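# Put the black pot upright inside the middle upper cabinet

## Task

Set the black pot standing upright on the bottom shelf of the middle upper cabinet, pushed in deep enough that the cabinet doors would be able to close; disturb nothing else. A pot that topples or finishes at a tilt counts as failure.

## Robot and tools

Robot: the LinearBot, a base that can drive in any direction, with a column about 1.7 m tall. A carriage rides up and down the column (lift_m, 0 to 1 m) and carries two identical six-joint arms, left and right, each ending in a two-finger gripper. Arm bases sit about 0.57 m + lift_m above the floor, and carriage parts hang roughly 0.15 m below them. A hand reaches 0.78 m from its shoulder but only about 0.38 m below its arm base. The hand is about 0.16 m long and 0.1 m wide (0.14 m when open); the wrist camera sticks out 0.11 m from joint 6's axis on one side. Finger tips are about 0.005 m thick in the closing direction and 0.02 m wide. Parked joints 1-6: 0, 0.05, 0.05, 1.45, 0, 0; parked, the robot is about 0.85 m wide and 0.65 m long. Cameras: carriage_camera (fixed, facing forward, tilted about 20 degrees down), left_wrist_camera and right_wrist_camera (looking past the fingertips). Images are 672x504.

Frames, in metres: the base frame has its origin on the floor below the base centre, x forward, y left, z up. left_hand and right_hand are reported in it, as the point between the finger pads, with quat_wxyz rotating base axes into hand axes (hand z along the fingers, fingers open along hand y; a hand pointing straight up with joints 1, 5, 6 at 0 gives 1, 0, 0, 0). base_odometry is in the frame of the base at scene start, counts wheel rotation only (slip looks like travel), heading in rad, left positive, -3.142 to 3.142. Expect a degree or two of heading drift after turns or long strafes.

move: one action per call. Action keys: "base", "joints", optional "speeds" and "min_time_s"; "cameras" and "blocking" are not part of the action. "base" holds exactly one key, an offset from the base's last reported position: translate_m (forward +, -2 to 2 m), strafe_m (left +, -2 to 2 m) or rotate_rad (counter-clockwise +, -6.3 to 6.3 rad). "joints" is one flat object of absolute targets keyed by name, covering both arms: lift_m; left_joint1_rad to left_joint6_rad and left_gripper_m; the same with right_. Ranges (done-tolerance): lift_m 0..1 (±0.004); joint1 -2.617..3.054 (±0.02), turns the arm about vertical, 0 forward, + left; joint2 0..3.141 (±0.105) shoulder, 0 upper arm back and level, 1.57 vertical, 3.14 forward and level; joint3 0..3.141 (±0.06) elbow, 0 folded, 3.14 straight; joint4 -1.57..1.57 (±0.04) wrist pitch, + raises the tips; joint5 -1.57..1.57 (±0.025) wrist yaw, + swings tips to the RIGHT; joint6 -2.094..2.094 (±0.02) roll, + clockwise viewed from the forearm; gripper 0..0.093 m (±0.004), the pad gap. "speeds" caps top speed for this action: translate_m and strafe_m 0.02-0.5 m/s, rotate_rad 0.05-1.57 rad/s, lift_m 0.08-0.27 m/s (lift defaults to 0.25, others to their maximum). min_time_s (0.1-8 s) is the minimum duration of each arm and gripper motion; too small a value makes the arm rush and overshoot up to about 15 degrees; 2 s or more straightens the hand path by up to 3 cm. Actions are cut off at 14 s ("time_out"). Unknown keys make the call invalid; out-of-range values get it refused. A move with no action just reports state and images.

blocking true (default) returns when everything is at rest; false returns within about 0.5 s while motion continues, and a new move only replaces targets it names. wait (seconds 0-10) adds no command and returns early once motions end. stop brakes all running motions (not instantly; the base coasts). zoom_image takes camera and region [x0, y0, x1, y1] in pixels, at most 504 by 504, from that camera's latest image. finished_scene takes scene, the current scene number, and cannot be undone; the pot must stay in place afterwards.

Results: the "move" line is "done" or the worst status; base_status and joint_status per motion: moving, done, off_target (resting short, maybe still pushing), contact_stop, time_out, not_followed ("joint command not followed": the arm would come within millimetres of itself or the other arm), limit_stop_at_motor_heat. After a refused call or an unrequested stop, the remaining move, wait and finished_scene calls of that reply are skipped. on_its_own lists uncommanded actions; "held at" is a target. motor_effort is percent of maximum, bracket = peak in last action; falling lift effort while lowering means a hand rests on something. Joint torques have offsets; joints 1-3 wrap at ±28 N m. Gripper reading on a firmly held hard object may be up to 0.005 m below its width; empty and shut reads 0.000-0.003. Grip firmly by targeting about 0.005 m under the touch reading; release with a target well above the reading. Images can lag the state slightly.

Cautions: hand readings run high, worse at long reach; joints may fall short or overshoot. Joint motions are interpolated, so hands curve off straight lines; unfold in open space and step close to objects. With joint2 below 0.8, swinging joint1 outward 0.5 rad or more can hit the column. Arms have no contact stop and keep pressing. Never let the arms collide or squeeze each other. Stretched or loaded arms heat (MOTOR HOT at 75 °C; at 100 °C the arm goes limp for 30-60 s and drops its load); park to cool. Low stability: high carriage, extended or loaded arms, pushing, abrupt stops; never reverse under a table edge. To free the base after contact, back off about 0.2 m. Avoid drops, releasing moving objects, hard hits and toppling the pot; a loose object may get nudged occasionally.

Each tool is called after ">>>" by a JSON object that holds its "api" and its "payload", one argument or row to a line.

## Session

>>> {"api": "move", "payload": {
  "cameras": ["carriage_camera"]
}}

Scene clock: 0.00 s.
Joint torques (N m): no reading
base_odometry: x=+0.000 y=+0.000 heading=+0.000
base_status: not commanded
joint_positions: lift_m=+0.300 left_joint1_rad=+0.004 left_joint2_rad=+0.038 left_joint3_rad=+0.032 left_joint4_rad=+1.473 left_joint5_rad=+0.016 left_joint6_rad=-0.004 left_gripper_m=+0.09396 right_joint1_rad=-0.013 right_joint2_rad=+0.032 right_joint3_rad=+0.046 right_joint4_rad=+1.480 right_joint5_rad=-0.045 right_joint6_rad=-0.037 right_gripper_m=+0.09396
joint_status: not commanded
motor_effort: lift_m=+23 drive_wheels=-2
left_hand: x=+0.2498 y=+0.3008 z=+1.3029 quat_wxyz=(+0.999, +0.008, +0.052, +0.000) (m; base frame)
right_hand: x=+0.2419 y=-0.2959 z=+1.3066 quat_wxyz=(+0.999, -0.023, +0.038, -0.024) (m; base frame)
pictures: carriage_camera

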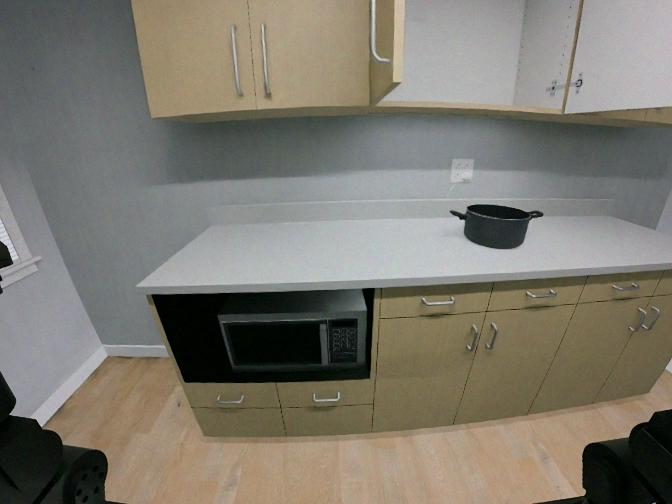

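>>> {"api": "move", "payload": {
  "base": {"rotate_rad": 0.065}
}}

>>> {"api": "move", "payload": {
  "base": {"strafe_m": -0.76},
  "joints": {"lift_m": 0.45, "left_joint1_rad": 0, "left_joint2_rad": 1.139, "left_joint3_rad": 0.62, "left_joint4_rad": 0.53, "left_joint5_rad": 0, "left_joint6_rad": 0, "right_joint1_rad": 0, "right_joint2_rad": 1.139, "right_joint3_rad": 0.62, "right_joint4_rad": 0.53, "right_joint5_rad": 0, "right_joint6_rad": 0},
  "speeds": {"strafe_m": 0.4},
  "cameras": ["all"]
}}

Scene clock: 3.90 s.
Joint torques (N m): left_arm=[-0.09 4.62 5.34 -0.22 0.02 0.04] | right_arm=[-0.1 4.79 4.9 -0.35 0.01 0]
move: done
base_odometry: x=+0.000 y=+0.000 heading=+0.064
base_status: done
joint_positions: lift_m=+0.300 left_joint1_rad=+0.004 left_joint2_rad=+0.038 left_joint3_rad=+0.032 left_joint4_rad=+1.473 left_joint5_rad=+0.016 left_joint6_rad=-0.004 left_gripper_m=+0.09396 right_joint1_rad=-0.013 right_joint2_rad=+0.032 right_joint3_rad=+0.046 right_joint4_rad=+1.480 right_joint5_rad=-0.045 right_joint6_rad=-0.037 right_gripper_m=+0.09396
joint_status: not commanded
motor_effort: lift_m=+23(23) drive_wheels=-7(11)
left_hand: x=+0.2498 y=+0.3008 z=+1.3029 quat_wxyz=(+0.999, +0.008, +0.052, +0.000) (m; base frame)
right_hand: x=+0.2419 y=-0.2959 z=+1.3066 quat_wxyz=(+0.999, -0.023, +0.038, -0.024) (m; base frame)
pictures: none

Scene clock: 7.70 s.
Joint torques (N m): left_arm=[-0.51 -4.42 9.57 2.39 -0.07 0.08] | right_arm=[0.28 -3.7 8.99 2.05 0.14 0.15]
move: done
base_odometry: x=+0.049 y=-0.758 heading=+0.064
base_status: done
joint_positions: lift_m=+0.450 left_joint1_rad=+0.004 left_joint2_rad=+1.140 left_joint3_rad=+0.589 left_joint4_rad=+0.528 left_joint5_rad=+0.011 left_joint6_rad=-0.004 left_gripper_m=+0.09396 right_joint1_rad=-0.004 right_joint2_rad=+1.139 right_joint3_rad=+0.584 right_joint4_rad=+0.525 right_joint5_rad=-0.012 right_joint6_rad=-0.014 right_gripper_m=+0.09396
joint_status: all done
motor_effort: lift_m=+23(29) drive_wheels=-4(9)
left_hand: x=+0.6205 y=+0.3032 z=+1.2947 quat_wxyz=(+0.699, +0.001, +0.715, -0.004) (m; base frame)
right_hand: x=+0.6199 y=-0.3030 z=+1.2918 quat_wxyz=(+0.696, -0.008, +0.718, -0.002) (m; base frame)
pictures: carriage_camera, left_wrist_camera, right_wrist_camera

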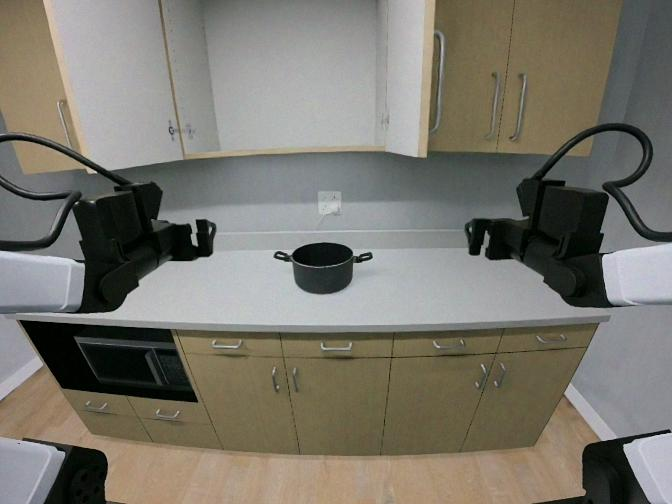

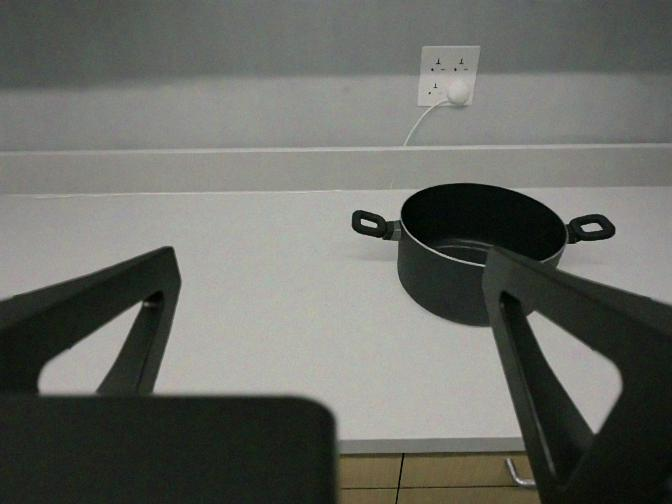

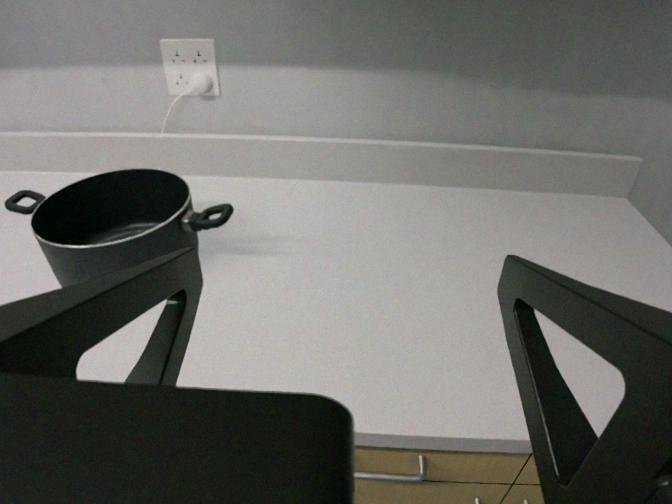

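>>> {"api": "move", "payload": {
  "base": {"strafe_m": 0.078},
  "joints": {"lift_m": 0.293, "left_joint1_rad": -0.238, "left_joint2_rad": 2.315, "left_joint3_rad": 1.556, "left_joint4_rad": 0.8, "left_joint5_rad": 0, "left_joint6_rad": -1.57, "right_joint1_rad": 0.249, "right_joint2_rad": 2.223, "right_joint3_rad": 1.389, "right_joint4_rad": 0.885, "right_joint5_rad": 0, "right_joint6_rad": 1.57},
  "speeds": {"strafe_m": 0.2}
}}

>>> {"api": "move", "payload": {
  "base": {"translate_m": 0.055},
  "speeds": {"translate_m": 0.15},
  "cameras": ["all"]
}}

Scene clock: 13.60 s.
Joint torques (N m): left_arm=[-0.23 -15.62 8.87 2.69 -0.05 -0.01] | right_arm=[0.03 -13.04 7.97 2.23 0.07 0.06]
move: done
base_odometry: x=+0.044 y=-0.681 heading=+0.064
base_status: done
joint_positions: lift_m=+0.293 left_joint1_rad=-0.236 left_joint2_rad=+2.316 left_joint3_rad=+1.527 left_joint4_rad=+0.770 left_joint5_rad=+0.009 left_joint6_rad=-1.558 left_gripper_m=+0.09398 right_joint1_rad=+0.247 right_joint2_rad=+2.224 right_joint3_rad=+1.357 right_joint4_rad=+0.860 right_joint5_rad=-0.007 right_joint6_rad=+1.555 right_gripper_m=+0.09397
joint_status: all done
motor_effort: lift_m=+21(22) drive_wheels=+0(10)
left_hand: x=+0.8661 y=+0.1468 z=+1.0386 quat_wxyz=(+0.434, -0.436, +0.565, -0.549) (m; base frame)
right_hand: x=+0.8358 y=-0.1474 z=+1.0409 quat_wxyz=(+0.435, +0.430, +0.565, +0.554) (m; base frame)
pictures: none

Scene clock: 14.83 s.
Joint torques (N m): left_arm=[-0.2 -15.66 8.84 2.67 -0.04 -0.01] | right_arm=[0.12 -13.09 7.98 2.21 0.08 0.05]
move: done
base_odometry: x=+0.099 y=-0.677 heading=+0.064
base_status: done
joint_positions: lift_m=+0.293 left_joint1_rad=-0.236 left_joint2_rad=+2.317 left_joint3_rad=+1.527 left_joint4_rad=+0.774 left_joint5_rad=+0.008 left_joint6_rad=-1.560 left_gripper_m=+0.09398 right_joint1_rad=+0.247 right_joint2_rad=+2.225 right_joint3_rad=+1.357 right_joint4_rad=+0.864 right_joint5_rad=-0.007 right_joint6_rad=+1.556 right_gripper_m=+0.09397
joint_status: not commanded
motor_effort: lift_m=+21(21) drive_wheels=-5(11)
left_hand: x=+0.8662 y=+0.1469 z=+1.0393 quat_wxyz=(+0.435, -0.436, +0.564, -0.551) (m; base frame)
right_hand: x=+0.8359 y=-0.1476 z=+1.0413 quat_wxyz=(+0.436, +0.429, +0.563, +0.555) (m; base frame)
pictures: carriage_camera, left_wrist_camera, right_wrist_camera

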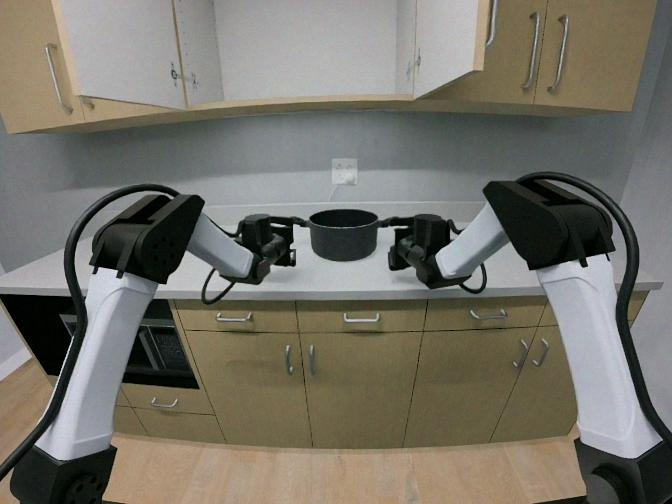

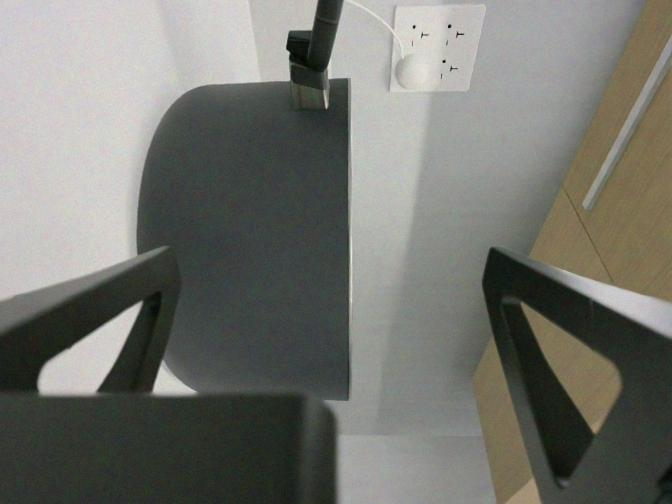

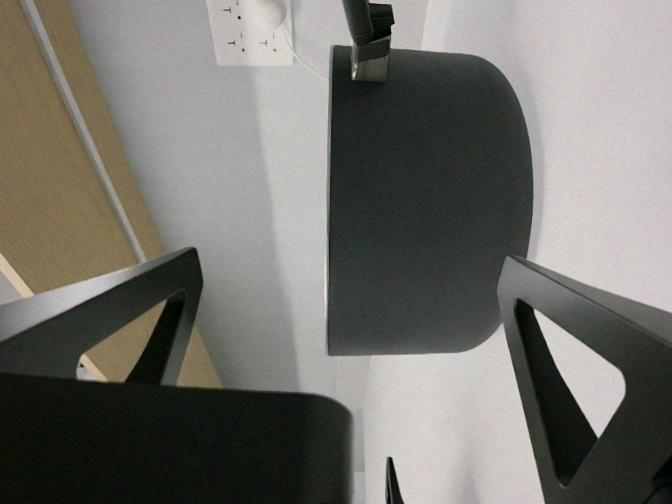

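>>> {"api": "move", "payload": {
  "base": {"translate_m": 0.172},
  "joints": {"lift_m": 0.298, "right_joint1_rad": 0.233, "right_joint2_rad": 2.266, "right_joint3_rad": 1.467, "right_joint4_rad": 0.85},
  "speeds": {"translate_m": 0.12},
  "cameras": ["left_wrist_camera", "right_wrist_camera"]
}}

Scene clock: 19.27 s.
Joint torques (N m): left_arm=[-0.28 -16.08 8.46 2.6 -0.04 0] | right_arm=[-0.43 -13.5 8.14 2.03 0.08 0.05]
move: done
base_odometry: x=+0.270 y=-0.667 heading=+0.063
base_status: done
joint_positions: lift_m=+0.298 left_joint1_rad=-0.237 left_joint2_rad=+2.320 left_joint3_rad=+1.531 left_joint4_rad=+0.781 left_joint5_rad=+0.008 left_joint6_rad=-1.561 left_gripper_m=+0.09398 right_joint1_rad=+0.236 right_joint2_rad=+2.266 right_joint3_rad=+1.435 right_joint4_rad=+0.844 right_joint5_rad=-0.007 right_joint6_rad=+1.557 right_gripper_m=+0.09397
joint_status: all done
motor_effort: lift_m=+24(28) drive_wheels=-5(9)
left_hand: x=+0.8669 y=+0.1465 z=+1.0450 quat_wxyz=(+0.436, -0.434, +0.562, -0.553) (m; base frame)
right_hand: x=+0.8510 y=-0.1510 z=+1.0509 quat_wxyz=(+0.442, +0.429, +0.556, +0.557) (m; base frame)
pictures: left_wrist_camera, right_wrist_camera

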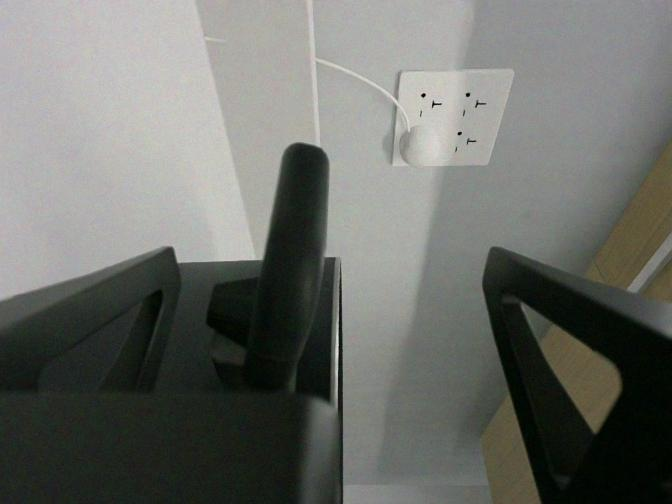

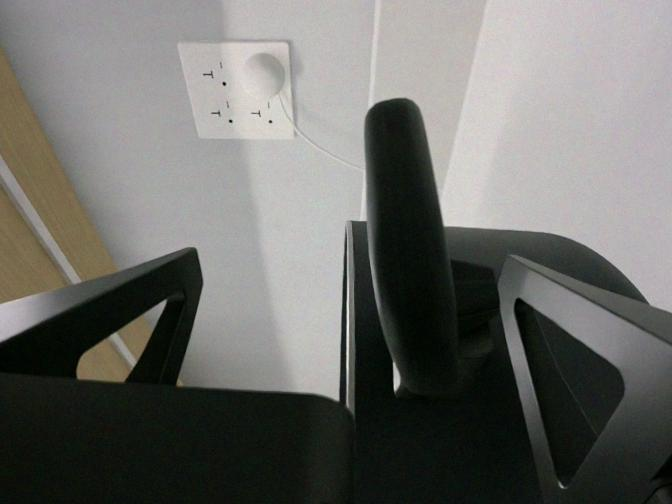

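>>> {"api": "move", "payload": {
  "base": {"translate_m": 0.008},
  "joints": {"lift_m": 0.281},
  "speeds": {"translate_m": 0.05}
}}

>>> {"api": "move", "payload": {
  "joints": {"left_gripper_m": 0.03, "right_gripper_m": 0.03},
  "min_time_s": 0.9,
  "cameras": ["left_wrist_camera", "right_wrist_camera"]
}}

Scene clock: 21.40 s.
Joint torques (N m): left_arm=[-0.1 -17.17 8.01 2.53 -0.05 0.01] | right_arm=[-0.29 -14.98 7.42 2.1 0.06 0.05]
move: done
base_odometry: x=+0.278 y=-0.666 heading=+0.063
base_status: done
joint_positions: lift_m=+0.281 left_joint1_rad=-0.238 left_joint2_rad=+2.331 left_joint3_rad=+1.536 left_joint4_rad=+0.783 left_joint5_rad=+0.008 left_joint6_rad=-1.561 left_gripper_m=+0.09398 right_joint1_rad=+0.236 right_joint2_rad=+2.280 right_joint3_rad=+1.443 right_joint4_rad=+0.835 right_joint5_rad=-0.007 right_joint6_rad=+1.557 right_gripper_m=+0.09397
joint_status: all done
motor_effort: lift_m=+21(22) drive_wheels=-4(12)
left_hand: x=+0.8680 y=+0.1457 z=+1.0244 quat_wxyz=(+0.435, -0.435, +0.563, -0.552) (m; base frame)
right_hand: x=+0.8529 y=-0.1505 z=+1.0270 quat_wxyz=(+0.439, +0.432, +0.560, +0.553) (m; base frame)
pictures: none

Scene clock: 22.60 s.
Joint torques (N m): left_arm=[-0.05 -17.14 7.92 2.56 -0.05 0.01] | right_arm=[-0.39 -14.91 7.45 2.08 0.07 0.05]
move: done
base_odometry: x=+0.278 y=-0.666 heading=+0.063
base_status: not commanded
joint_positions: lift_m=+0.281 left_joint1_rad=-0.238 left_joint2_rad=+2.331 left_joint3_rad=+1.536 left_joint4_rad=+0.784 left_joint5_rad=+0.008 left_joint6_rad=-1.561 left_gripper_m=+0.03013 right_joint1_rad=+0.236 right_joint2_rad=+2.280 right_joint3_rad=+1.443 right_joint4_rad=+0.840 right_joint5_rad=-0.007 right_joint6_rad=+1.557 right_gripper_m=+0.03012
joint_status: all done
motor_effort: lift_m=+21(22) drive_wheels=-4(5)
left_hand: x=+0.8680 y=+0.1457 z=+1.0246 quat_wxyz=(+0.435, -0.435, +0.563, -0.552) (m; base frame)
right_hand: x=+0.8529 y=-0.1505 z=+1.0282 quat_wxyz=(+0.440, +0.431, +0.559, +0.555) (m; base frame)
pictures: left_wrist_camera, right_wrist_camera

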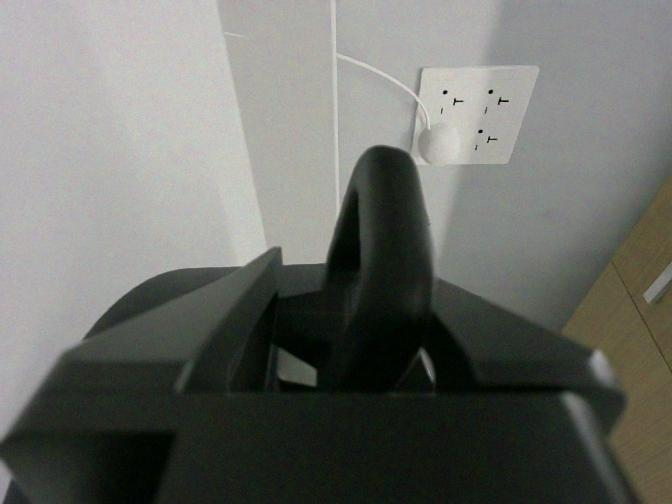

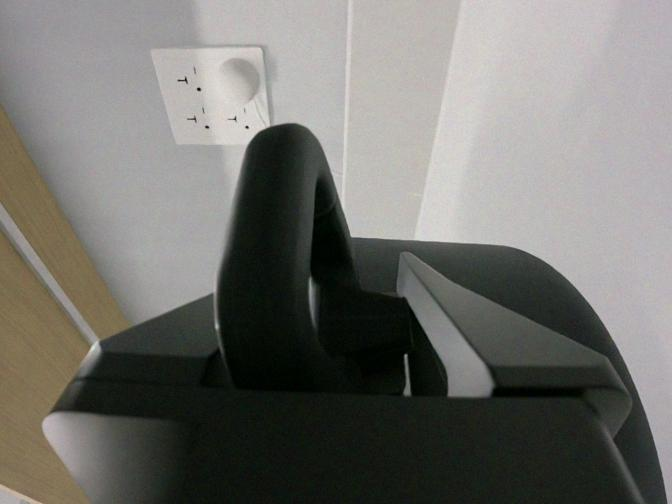

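>>> {"api": "move", "payload": {
  "joints": {"left_gripper_m": 0.014, "right_gripper_m": 0.012},
  "min_time_s": 0.6
}}

>>> {"api": "move", "payload": {
  "joints": {"lift_m": 0.39, "left_joint2_rad": 2.24, "left_joint4_rad": 0.97, "right_joint2_rad": 2.195, "right_joint4_rad": 1.01},
  "speeds": {"lift_m": 0.12},
  "min_time_s": 1,
  "cameras": ["carriage_camera"]
}}

Scene clock: 24.80 s.
Joint torques (N m): left_arm=[-0.09 -17.16 8.03 2.59 -0.08 -0.54] | right_arm=[-0.29 -14.93 7.25 2.16 -0.02 0.78]
move: off_target
base_odometry: x=+0.278 y=-0.666 heading=+0.063
base_status: not commanded
joint_positions: lift_m=+0.281 left_joint1_rad=-0.238 left_joint2_rad=+2.331 left_joint3_rad=+1.536 left_joint4_rad=+0.780 left_joint5_rad=+0.011 left_joint6_rad=-1.515 left_gripper_m=+0.02586 right_joint1_rad=+0.235 right_joint2_rad=+2.280 right_joint3_rad=+1.445 right_joint4_rad=+0.830 right_joint5_rad=-0.007 right_joint6_rad=+1.499 right_gripper_m=+0.02443
joint_status: left_gripper_m off_target (ended at +0.02588, target +0.01400); right_gripper_m off_target (ended at +0.02445, target +0.01200)
motor_effort: lift_m=+22(22) drive_wheels=+1(5)
left_hand: x=+0.8678 y=+0.1453 z=+1.0237 quat_wxyz=(+0.446, -0.421, +0.574, -0.542) (m; base frame)
right_hand: x=+0.8534 y=-0.1510 z=+1.0269 quat_wxyz=(+0.455, +0.417, +0.573, +0.540) (m; base frame)
pictures: none

Scene clock: 26.20 s.
Joint torques (N m): left_arm=[-0.06 -25.59 8.77 4.5 -0.02 -0.63] | right_arm=[-0.32 -23.1 7.75 4.01 -0.11 0.64]
move: off_target
base_odometry: x=+0.278 y=-0.666 heading=+0.063
base_status: not commanded
joint_positions: lift_m=+0.390 left_joint1_rad=-0.238 left_joint2_rad=+2.339 left_joint3_rad=+1.527 left_joint4_rad=+0.778 left_joint5_rad=+0.005 left_joint6_rad=-1.503 left_gripper_m=+0.02420 right_joint1_rad=+0.235 right_joint2_rad=+2.288 right_joint3_rad=+1.439 right_joint4_rad=+0.823 right_joint5_rad=+0.008 right_joint6_rad=+1.504 right_gripper_m=+0.02244
joint_status: left_joint4_rad off_target (ended at +0.778, target +0.970); right_joint4_rad off_target (ended at +0.822, target +1.010); the others done
motor_effort: lift_m=+24(27) drive_wheels=+1(6)
left_hand: x=+0.8672 y=+0.1460 z=+1.1221 quat_wxyz=(+0.446, -0.423, +0.581, -0.533) (m; base frame)
right_hand: x=+0.8534 y=-0.1535 z=+1.1252 quat_wxyz=(+0.452, +0.427, +0.576, +0.531) (m; base frame)
pictures: carriage_camera

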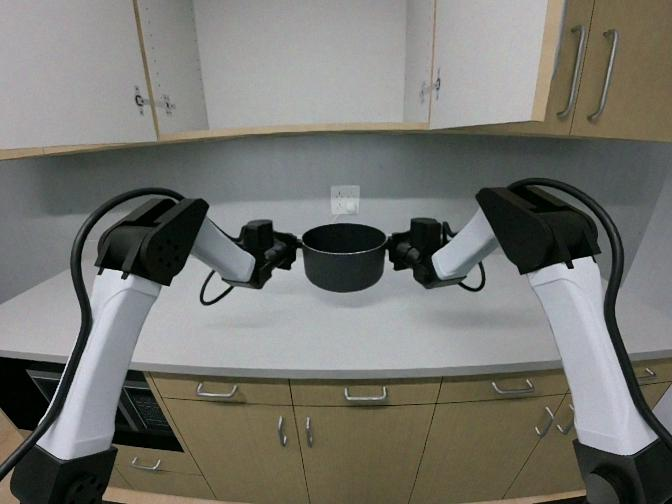

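>>> {"api": "move", "payload": {
  "base": {"translate_m": -0.2},
  "joints": {"lift_m": 0.5},
  "speeds": {"translate_m": 0.25, "lift_m": 0.15}
}}

>>> {"api": "move", "payload": {
  "base": {"strafe_m": 0.11},
  "joints": {"lift_m": 0.84},
  "speeds": {"strafe_m": 0.2, "lift_m": 0.22},
  "cameras": ["carriage_camera"]
}}

Scene clock: 29.77 s.
Joint torques (N m): left_arm=[-0.02 -25.33 9.25 4.47 -0.02 -0.66] | right_arm=[-0.42 -22.63 8.13 3.96 -0.14 0.71]
move: done
base_odometry: x=+0.079 y=-0.679 heading=+0.062
base_status: done
joint_positions: lift_m=+0.500 left_joint1_rad=-0.239 left_joint2_rad=+2.337 left_joint3_rad=+1.522 left_joint4_rad=+0.784 left_joint5_rad=+0.005 left_joint6_rad=-1.501 left_gripper_m=+0.02420 right_joint1_rad=+0.235 right_joint2_rad=+2.285 right_joint3_rad=+1.433 right_joint4_rad=+0.828 right_joint5_rad=+0.011 right_joint6_rad=+1.501 right_gripper_m=+0.02244
joint_status: all done
motor_effort: lift_m=+25(29) drive_wheels=-3(14)
left_hand: x=+0.8663 y=+0.1459 z=+1.2331 quat_wxyz=(+0.448, -0.422, +0.581, -0.533) (m; base frame)
right_hand: x=+0.8527 y=-0.1543 z=+1.2362 quat_wxyz=(+0.454, +0.426, +0.575, +0.531) (m; base frame)
pictures: none

Scene clock: 32.00 s.
Joint torques (N m): left_arm=[0.13 -24.99 9.33 4.43 -0.01 -0.69] | right_arm=[-0.57 -22.27 8.39 3.97 -0.16 0.66]
move: done
base_odometry: x=+0.072 y=-0.569 heading=+0.063
base_status: done
joint_positions: lift_m=+0.840 left_joint1_rad=-0.239 left_joint2_rad=+2.334 left_joint3_rad=+1.520 left_joint4_rad=+0.784 left_joint5_rad=+0.004 left_joint6_rad=-1.500 left_gripper_m=+0.02419 right_joint1_rad=+0.239 right_joint2_rad=+2.281 right_joint3_rad=+1.430 right_joint4_rad=+0.829 right_joint5_rad=+0.014 right_joint6_rad=+1.501 right_gripper_m=+0.02244
joint_status: all done
motor_effort: lift_m=+24(30) drive_wheels=-3(10)
left_hand: x=+0.8659 y=+0.1457 z=+1.5739 quat_wxyz=(+0.448, -0.422, +0.581, -0.533) (m; base frame)
right_hand: x=+0.8516 y=-0.1530 z=+1.5769 quat_wxyz=(+0.454, +0.426, +0.575, +0.531) (m; base frame)
pictures: carriage_camera

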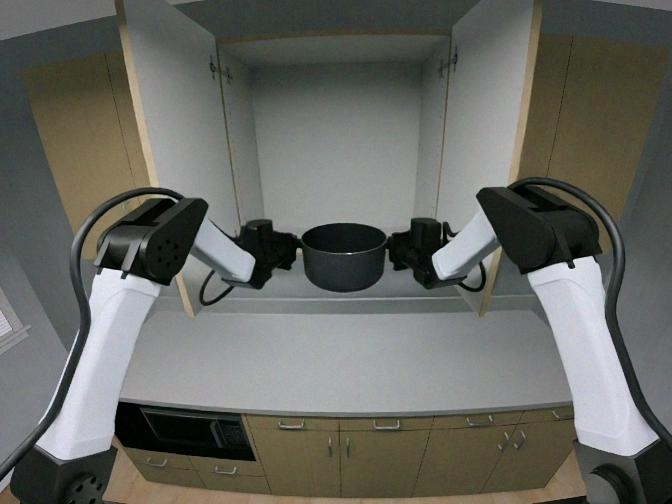

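>>> {"api": "move", "payload": {
  "base": {"translate_m": 0.41},
  "joints": {"lift_m": 0.825},
  "speeds": {"translate_m": 0.25, "lift_m": 0.08}
}}

>>> {"api": "move", "payload": {
  "joints": {"lift_m": 0.79},
  "speeds": {"lift_m": 0.08},
  "cameras": ["carriage_camera"]
}}

Scene clock: 36.90 s.
Joint torques (N m): left_arm=[-0.08 -24.99 9.4 4.53 -0.02 -0.65] | right_arm=[-0.47 -22.38 8.46 4.06 -0.15 0.66]
move: done
base_odometry: x=+0.481 y=-0.543 heading=+0.063
base_status: done
joint_positions: lift_m=+0.825 left_joint1_rad=-0.239 left_joint2_rad=+2.334 left_joint3_rad=+1.520 left_joint4_rad=+0.776 left_joint5_rad=+0.004 left_joint6_rad=-1.501 left_gripper_m=+0.02419 right_joint1_rad=+0.239 right_joint2_rad=+2.281 right_joint3_rad=+1.430 right_joint4_rad=+0.821 right_joint5_rad=+0.014 right_joint6_rad=+1.502 right_gripper_m=+0.02244
joint_status: all done
motor_effort: lift_m=+23(23) drive_wheels=-6(12)
left_hand: x=+0.8658 y=+0.1458 z=+1.5571 quat_wxyz=(+0.446, -0.424, +0.582, -0.531) (m; base frame)
right_hand: x=+0.8515 y=-0.1530 z=+1.5605 quat_wxyz=(+0.453, +0.428, +0.576, +0.529) (m; base frame)
pictures: none

Scene clock: 37.73 s.
Joint torques (N m): left_arm=[0.05 -22.6 9.51 3.82 0.01 -0.86] | right_arm=[-0.59 -19.74 8.51 3.44 -0.15 0.92]
move: done
base_odometry: x=+0.481 y=-0.543 heading=+0.063
base_status: not commanded
joint_positions: lift_m=+0.790 left_joint1_rad=-0.239 left_joint2_rad=+2.311 left_joint3_rad=+1.520 left_joint4_rad=+0.836 left_joint5_rad=+0.003 left_joint6_rad=-1.482 left_gripper_m=+0.02419 right_joint1_rad=+0.239 right_joint2_rad=+2.258 right_joint3_rad=+1.430 right_joint4_rad=+0.878 right_joint5_rad=+0.014 right_joint6_rad=+1.481 right_gripper_m=+0.02244
joint_status: all done
on_its_own: left_joint4_rad moved +0.060 toward your old target +0.970; right_joint4_rad moved +0.057 toward your old target +1.010
motor_effort: lift_m=+21(21) drive_wheels=+1(6)
left_hand: x=+0.8644 y=+0.1462 z=+1.5523 quat_wxyz=(+0.471, -0.401, +0.562, -0.549) (m; base frame)
right_hand: x=+0.8500 y=-0.1534 z=+1.5545 quat_wxyz=(+0.476, +0.405, +0.558, +0.546) (m; base frame)
pictures: carriage_camera

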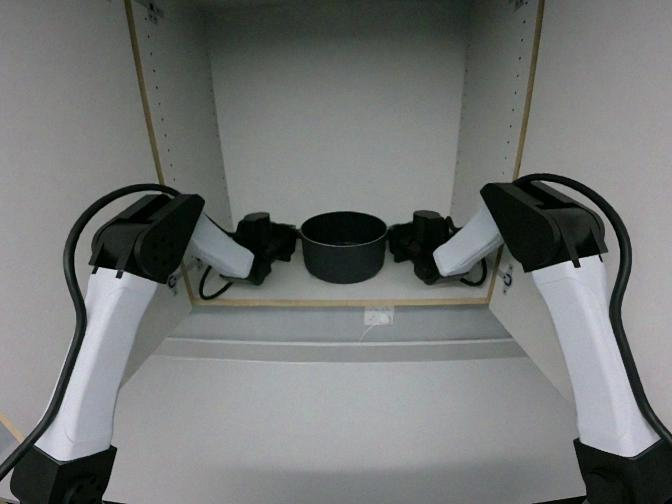

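>>> {"api": "move", "payload": {
  "joints": {"lift_m": 0.772, "left_joint4_rad": 0.8, "right_joint4_rad": 0.845},
  "speeds": {"lift_m": 0.08},
  "min_time_s": 0.7,
  "cameras": ["carriage_camera"]
}}

Scene clock: 40.33 s.
Joint torques (N m): left_arm=[0.09 -19.66 7.91 2.4 0 -0.95] | right_arm=[-0.49 -16.94 7.19 2.07 -0.18 1.02]
move: done
base_odometry: x=+0.481 y=-0.543 heading=+0.063
base_status: not commanded
joint_positions: lift_m=+0.772 left_joint1_rad=-0.239 left_joint2_rad=+2.283 left_joint3_rad=+1.538 left_joint4_rad=+0.795 left_joint5_rad=+0.003 left_joint6_rad=-1.475 left_gripper_m=+0.02419 right_joint1_rad=+0.239 right_joint2_rad=+2.230 right_joint3_rad=+1.447 right_joint4_rad=+0.836 right_joint5_rad=+0.014 right_joint6_rad=+1.471 right_gripper_m=+0.02244
joint_status: all done
motor_effort: lift_m=+20(20) drive_wheels=+2(2)
left_hand: x=+0.8647 y=+0.1461 z=+1.5499 quat_wxyz=(+0.473, -0.398, +0.563, -0.548) (m; base frame)
right_hand: x=+0.8503 y=-0.1533 z=+1.5514 quat_wxyz=(+0.480, +0.402, +0.559, +0.544) (m; base frame)
pictures: carriage_camera

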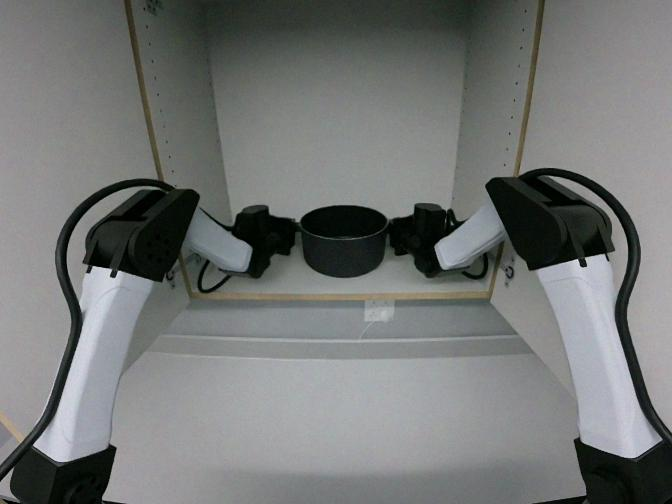

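>>> {"api": "move", "payload": {
  "joints": {"lift_m": 0.762, "left_joint4_rad": 0.745, "right_joint4_rad": 0.79},
  "speeds": {"lift_m": 0.08},
  "min_time_s": 0.6
}}

>>> {"api": "move", "payload": {
  "joints": {"left_gripper_m": 0.05, "right_gripper_m": 0.05},
  "min_time_s": 1,
  "cameras": ["all"]
}}

Scene clock: 42.10 s.
Joint torques (N m): left_arm=[0.08 -17.94 7.19 2.08 0 -0.95] | right_arm=[-0.58 -15.15 6.6 1.75 -0.15 1.01]
move: done
base_odometry: x=+0.481 y=-0.543 heading=+0.063
base_status: not commanded
joint_positions: lift_m=+0.762 left_joint1_rad=-0.239 left_joint2_rad=+2.266 left_joint3_rad=+1.547 left_joint4_rad=+0.769 left_joint5_rad=+0.003 left_joint6_rad=-1.473 left_gripper_m=+0.02419 right_joint1_rad=+0.239 right_joint2_rad=+2.213 right_joint3_rad=+1.457 right_joint4_rad=+0.808 right_joint5_rad=+0.013 right_joint6_rad=+1.471 right_gripper_m=+0.02244
joint_status: all done
motor_effort: lift_m=+19(20) drive_wheels=+0(2)
left_hand: x=+0.8644 y=+0.1462 z=+1.5489 quat_wxyz=(+0.474, -0.398, +0.563, -0.548) (m; base frame)
right_hand: x=+0.8502 y=-0.1533 z=+1.5501 quat_wxyz=(+0.480, +0.402, +0.559, +0.544) (m; base frame)
pictures: none

Scene clock: 43.40 s.
Joint torques (N m): left_arm=[0.1 -17.89 7.21 2.39 0 -0.01] | right_arm=[-0.59 -15.15 6.6 2 -0.13 0.06]
move: done
base_odometry: x=+0.481 y=-0.543 heading=+0.063
base_status: not commanded
joint_positions: lift_m=+0.762 left_joint1_rad=-0.239 left_joint2_rad=+2.266 left_joint3_rad=+1.547 left_joint4_rad=+0.741 left_joint5_rad=+0.004 left_joint6_rad=-1.560 left_gripper_m=+0.04989 right_joint1_rad=+0.239 right_joint2_rad=+2.213 right_joint3_rad=+1.457 right_joint4_rad=+0.786 right_joint5_rad=+0.009 right_joint6_rad=+1.556 right_gripper_m=+0.04992
joint_status: all done
motor_effort: lift_m=+20(20) drive_wheels=+1(6)
left_hand: x=+0.8646 y=+0.1460 z=+1.5418 quat_wxyz=(+0.443, -0.428, +0.553, -0.561) (m; base frame)
right_hand: x=+0.8502 y=-0.1526 z=+1.5445 quat_wxyz=(+0.450, +0.429, +0.549, +0.559) (m; base frame)
pictures: carriage_camera, left_wrist_camera, right_wrist_camera

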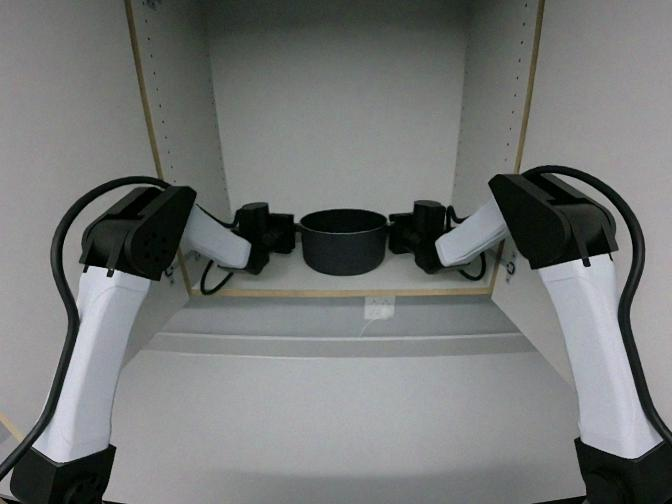

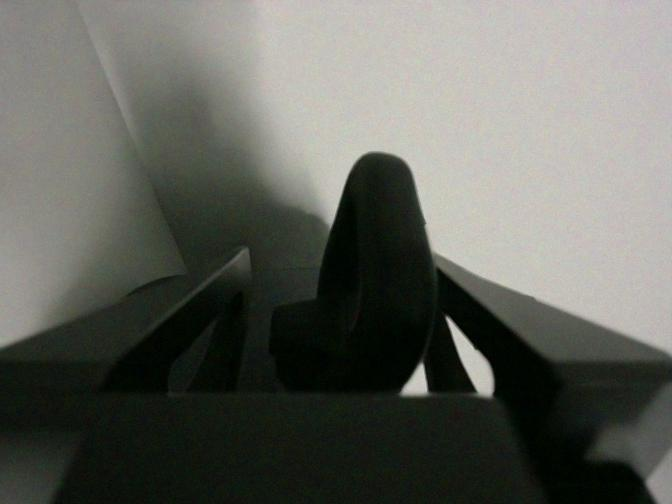

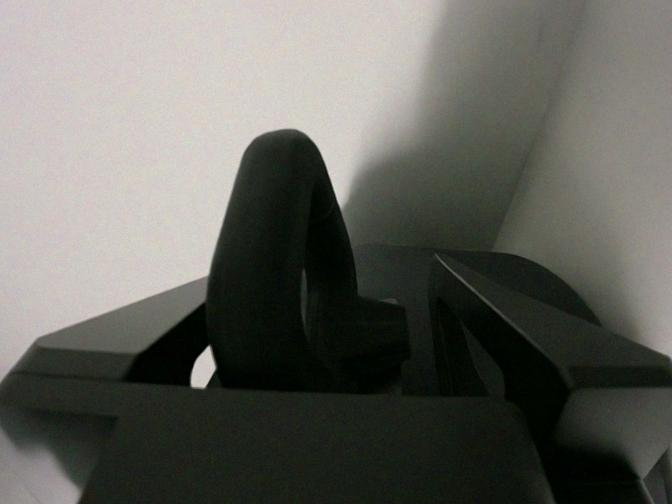

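>>> {"api": "move", "payload": {
  "joints": {"lift_m": 0.772, "left_gripper_m": 0.092, "right_gripper_m": 0.092}
}}

>>> {"api": "move", "payload": {
  "base": {"translate_m": -0.3},
  "speeds": {"translate_m": 0.25},
  "cameras": ["all"]
}}

Scene clock: 44.77 s.
Joint torques (N m): left_arm=[0.06 -17.73 7.2 2.45 0 -0.02] | right_arm=[-0.55 -15.15 6.54 2.05 -0.15 0.07]
move: done
base_odometry: x=+0.481 y=-0.543 heading=+0.063
base_status: not commanded
joint_positions: lift_m=+0.772 left_joint1_rad=-0.239 left_joint2_rad=+2.264 left_joint3_rad=+1.547 left_joint4_rad=+0.736 left_joint5_rad=+0.004 left_joint6_rad=-1.561 left_gripper_m=+0.09187 right_joint1_rad=+0.239 right_joint2_rad=+2.212 right_joint3_rad=+1.457 right_joint4_rad=+0.781 right_joint5_rad=+0.009 right_joint6_rad=+1.557 right_gripper_m=+0.09189
joint_status: all done
motor_effort: lift_m=+23(29) drive_wheels=+2(7)
left_hand: x=+0.8644 y=+0.1461 z=+1.5517 quat_wxyz=(+0.443, -0.428, +0.554, -0.560) (m; base frame)
right_hand: x=+0.8502 y=-0.1526 z=+1.5531 quat_wxyz=(+0.449, +0.430, +0.550, +0.558) (m; base frame)
pictures: none

Scene clock: 47.27 s.
Joint torques (N m): left_arm=[0.02 -17.72 7.21 2.45 0 0.01] | right_arm=[-0.42 -15.02 6.56 2.1 -0.13 0.07]
move: done
base_odometry: x=+0.181 y=-0.562 heading=+0.063
base_status: done
joint_positions: lift_m=+0.772 left_joint1_rad=-0.239 left_joint2_rad=+2.264 left_joint3_rad=+1.547 left_joint4_rad=+0.734 left_joint5_rad=+0.004 left_joint6_rad=-1.561 left_gripper_m=+0.09187 right_joint1_rad=+0.236 right_joint2_rad=+2.212 right_joint3_rad=+1.457 right_joint4_rad=+0.780 right_joint5_rad=+0.009 right_joint6_rad=+1.557 right_gripper_m=+0.09189
joint_status: not commanded
motor_effort: lift_m=+23(23) drive_wheels=-3(12)
left_hand: x=+0.8645 y=+0.1464 z=+1.5513 quat_wxyz=(+0.442, -0.429, +0.554, -0.559) (m; base frame)
right_hand: x=+0.8506 y=-0.1539 z=+1.5528 quat_wxyz=(+0.449, +0.431, +0.550, +0.557) (m; base frame)
pictures: carriage_camera, left_wrist_camera, right_wrist_camera

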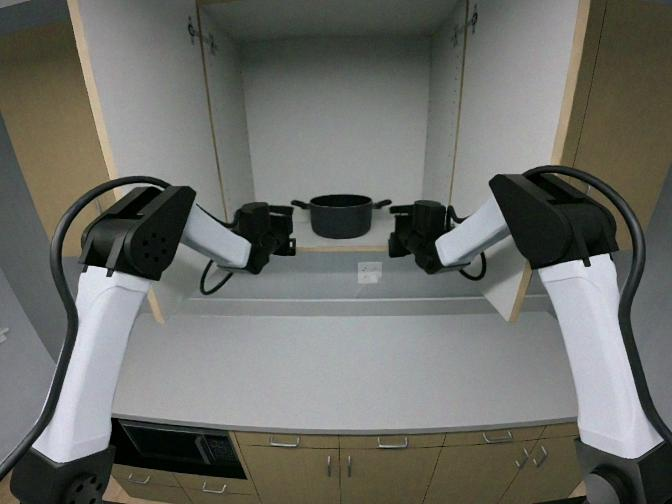

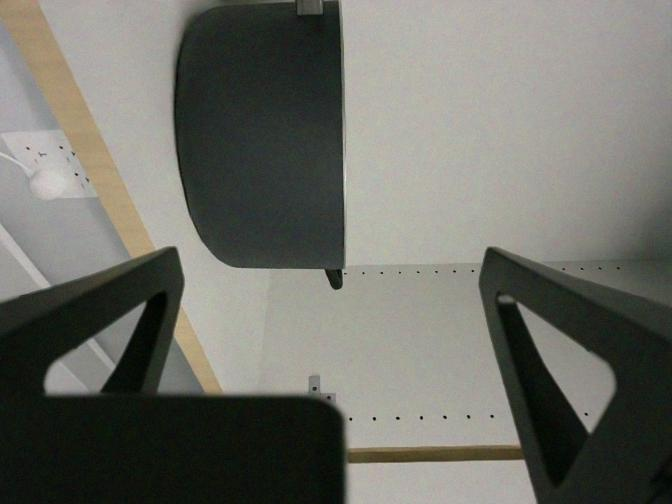

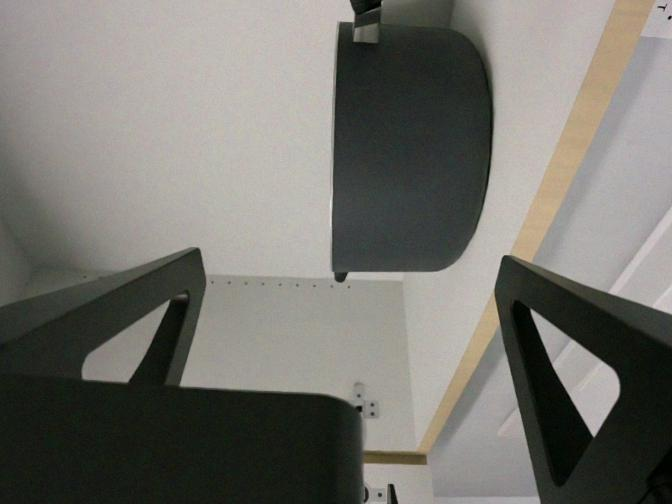

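>>> {"api": "finished_scene", "payload": {
  "scene": 3
}}

The scene is finished: the task was done.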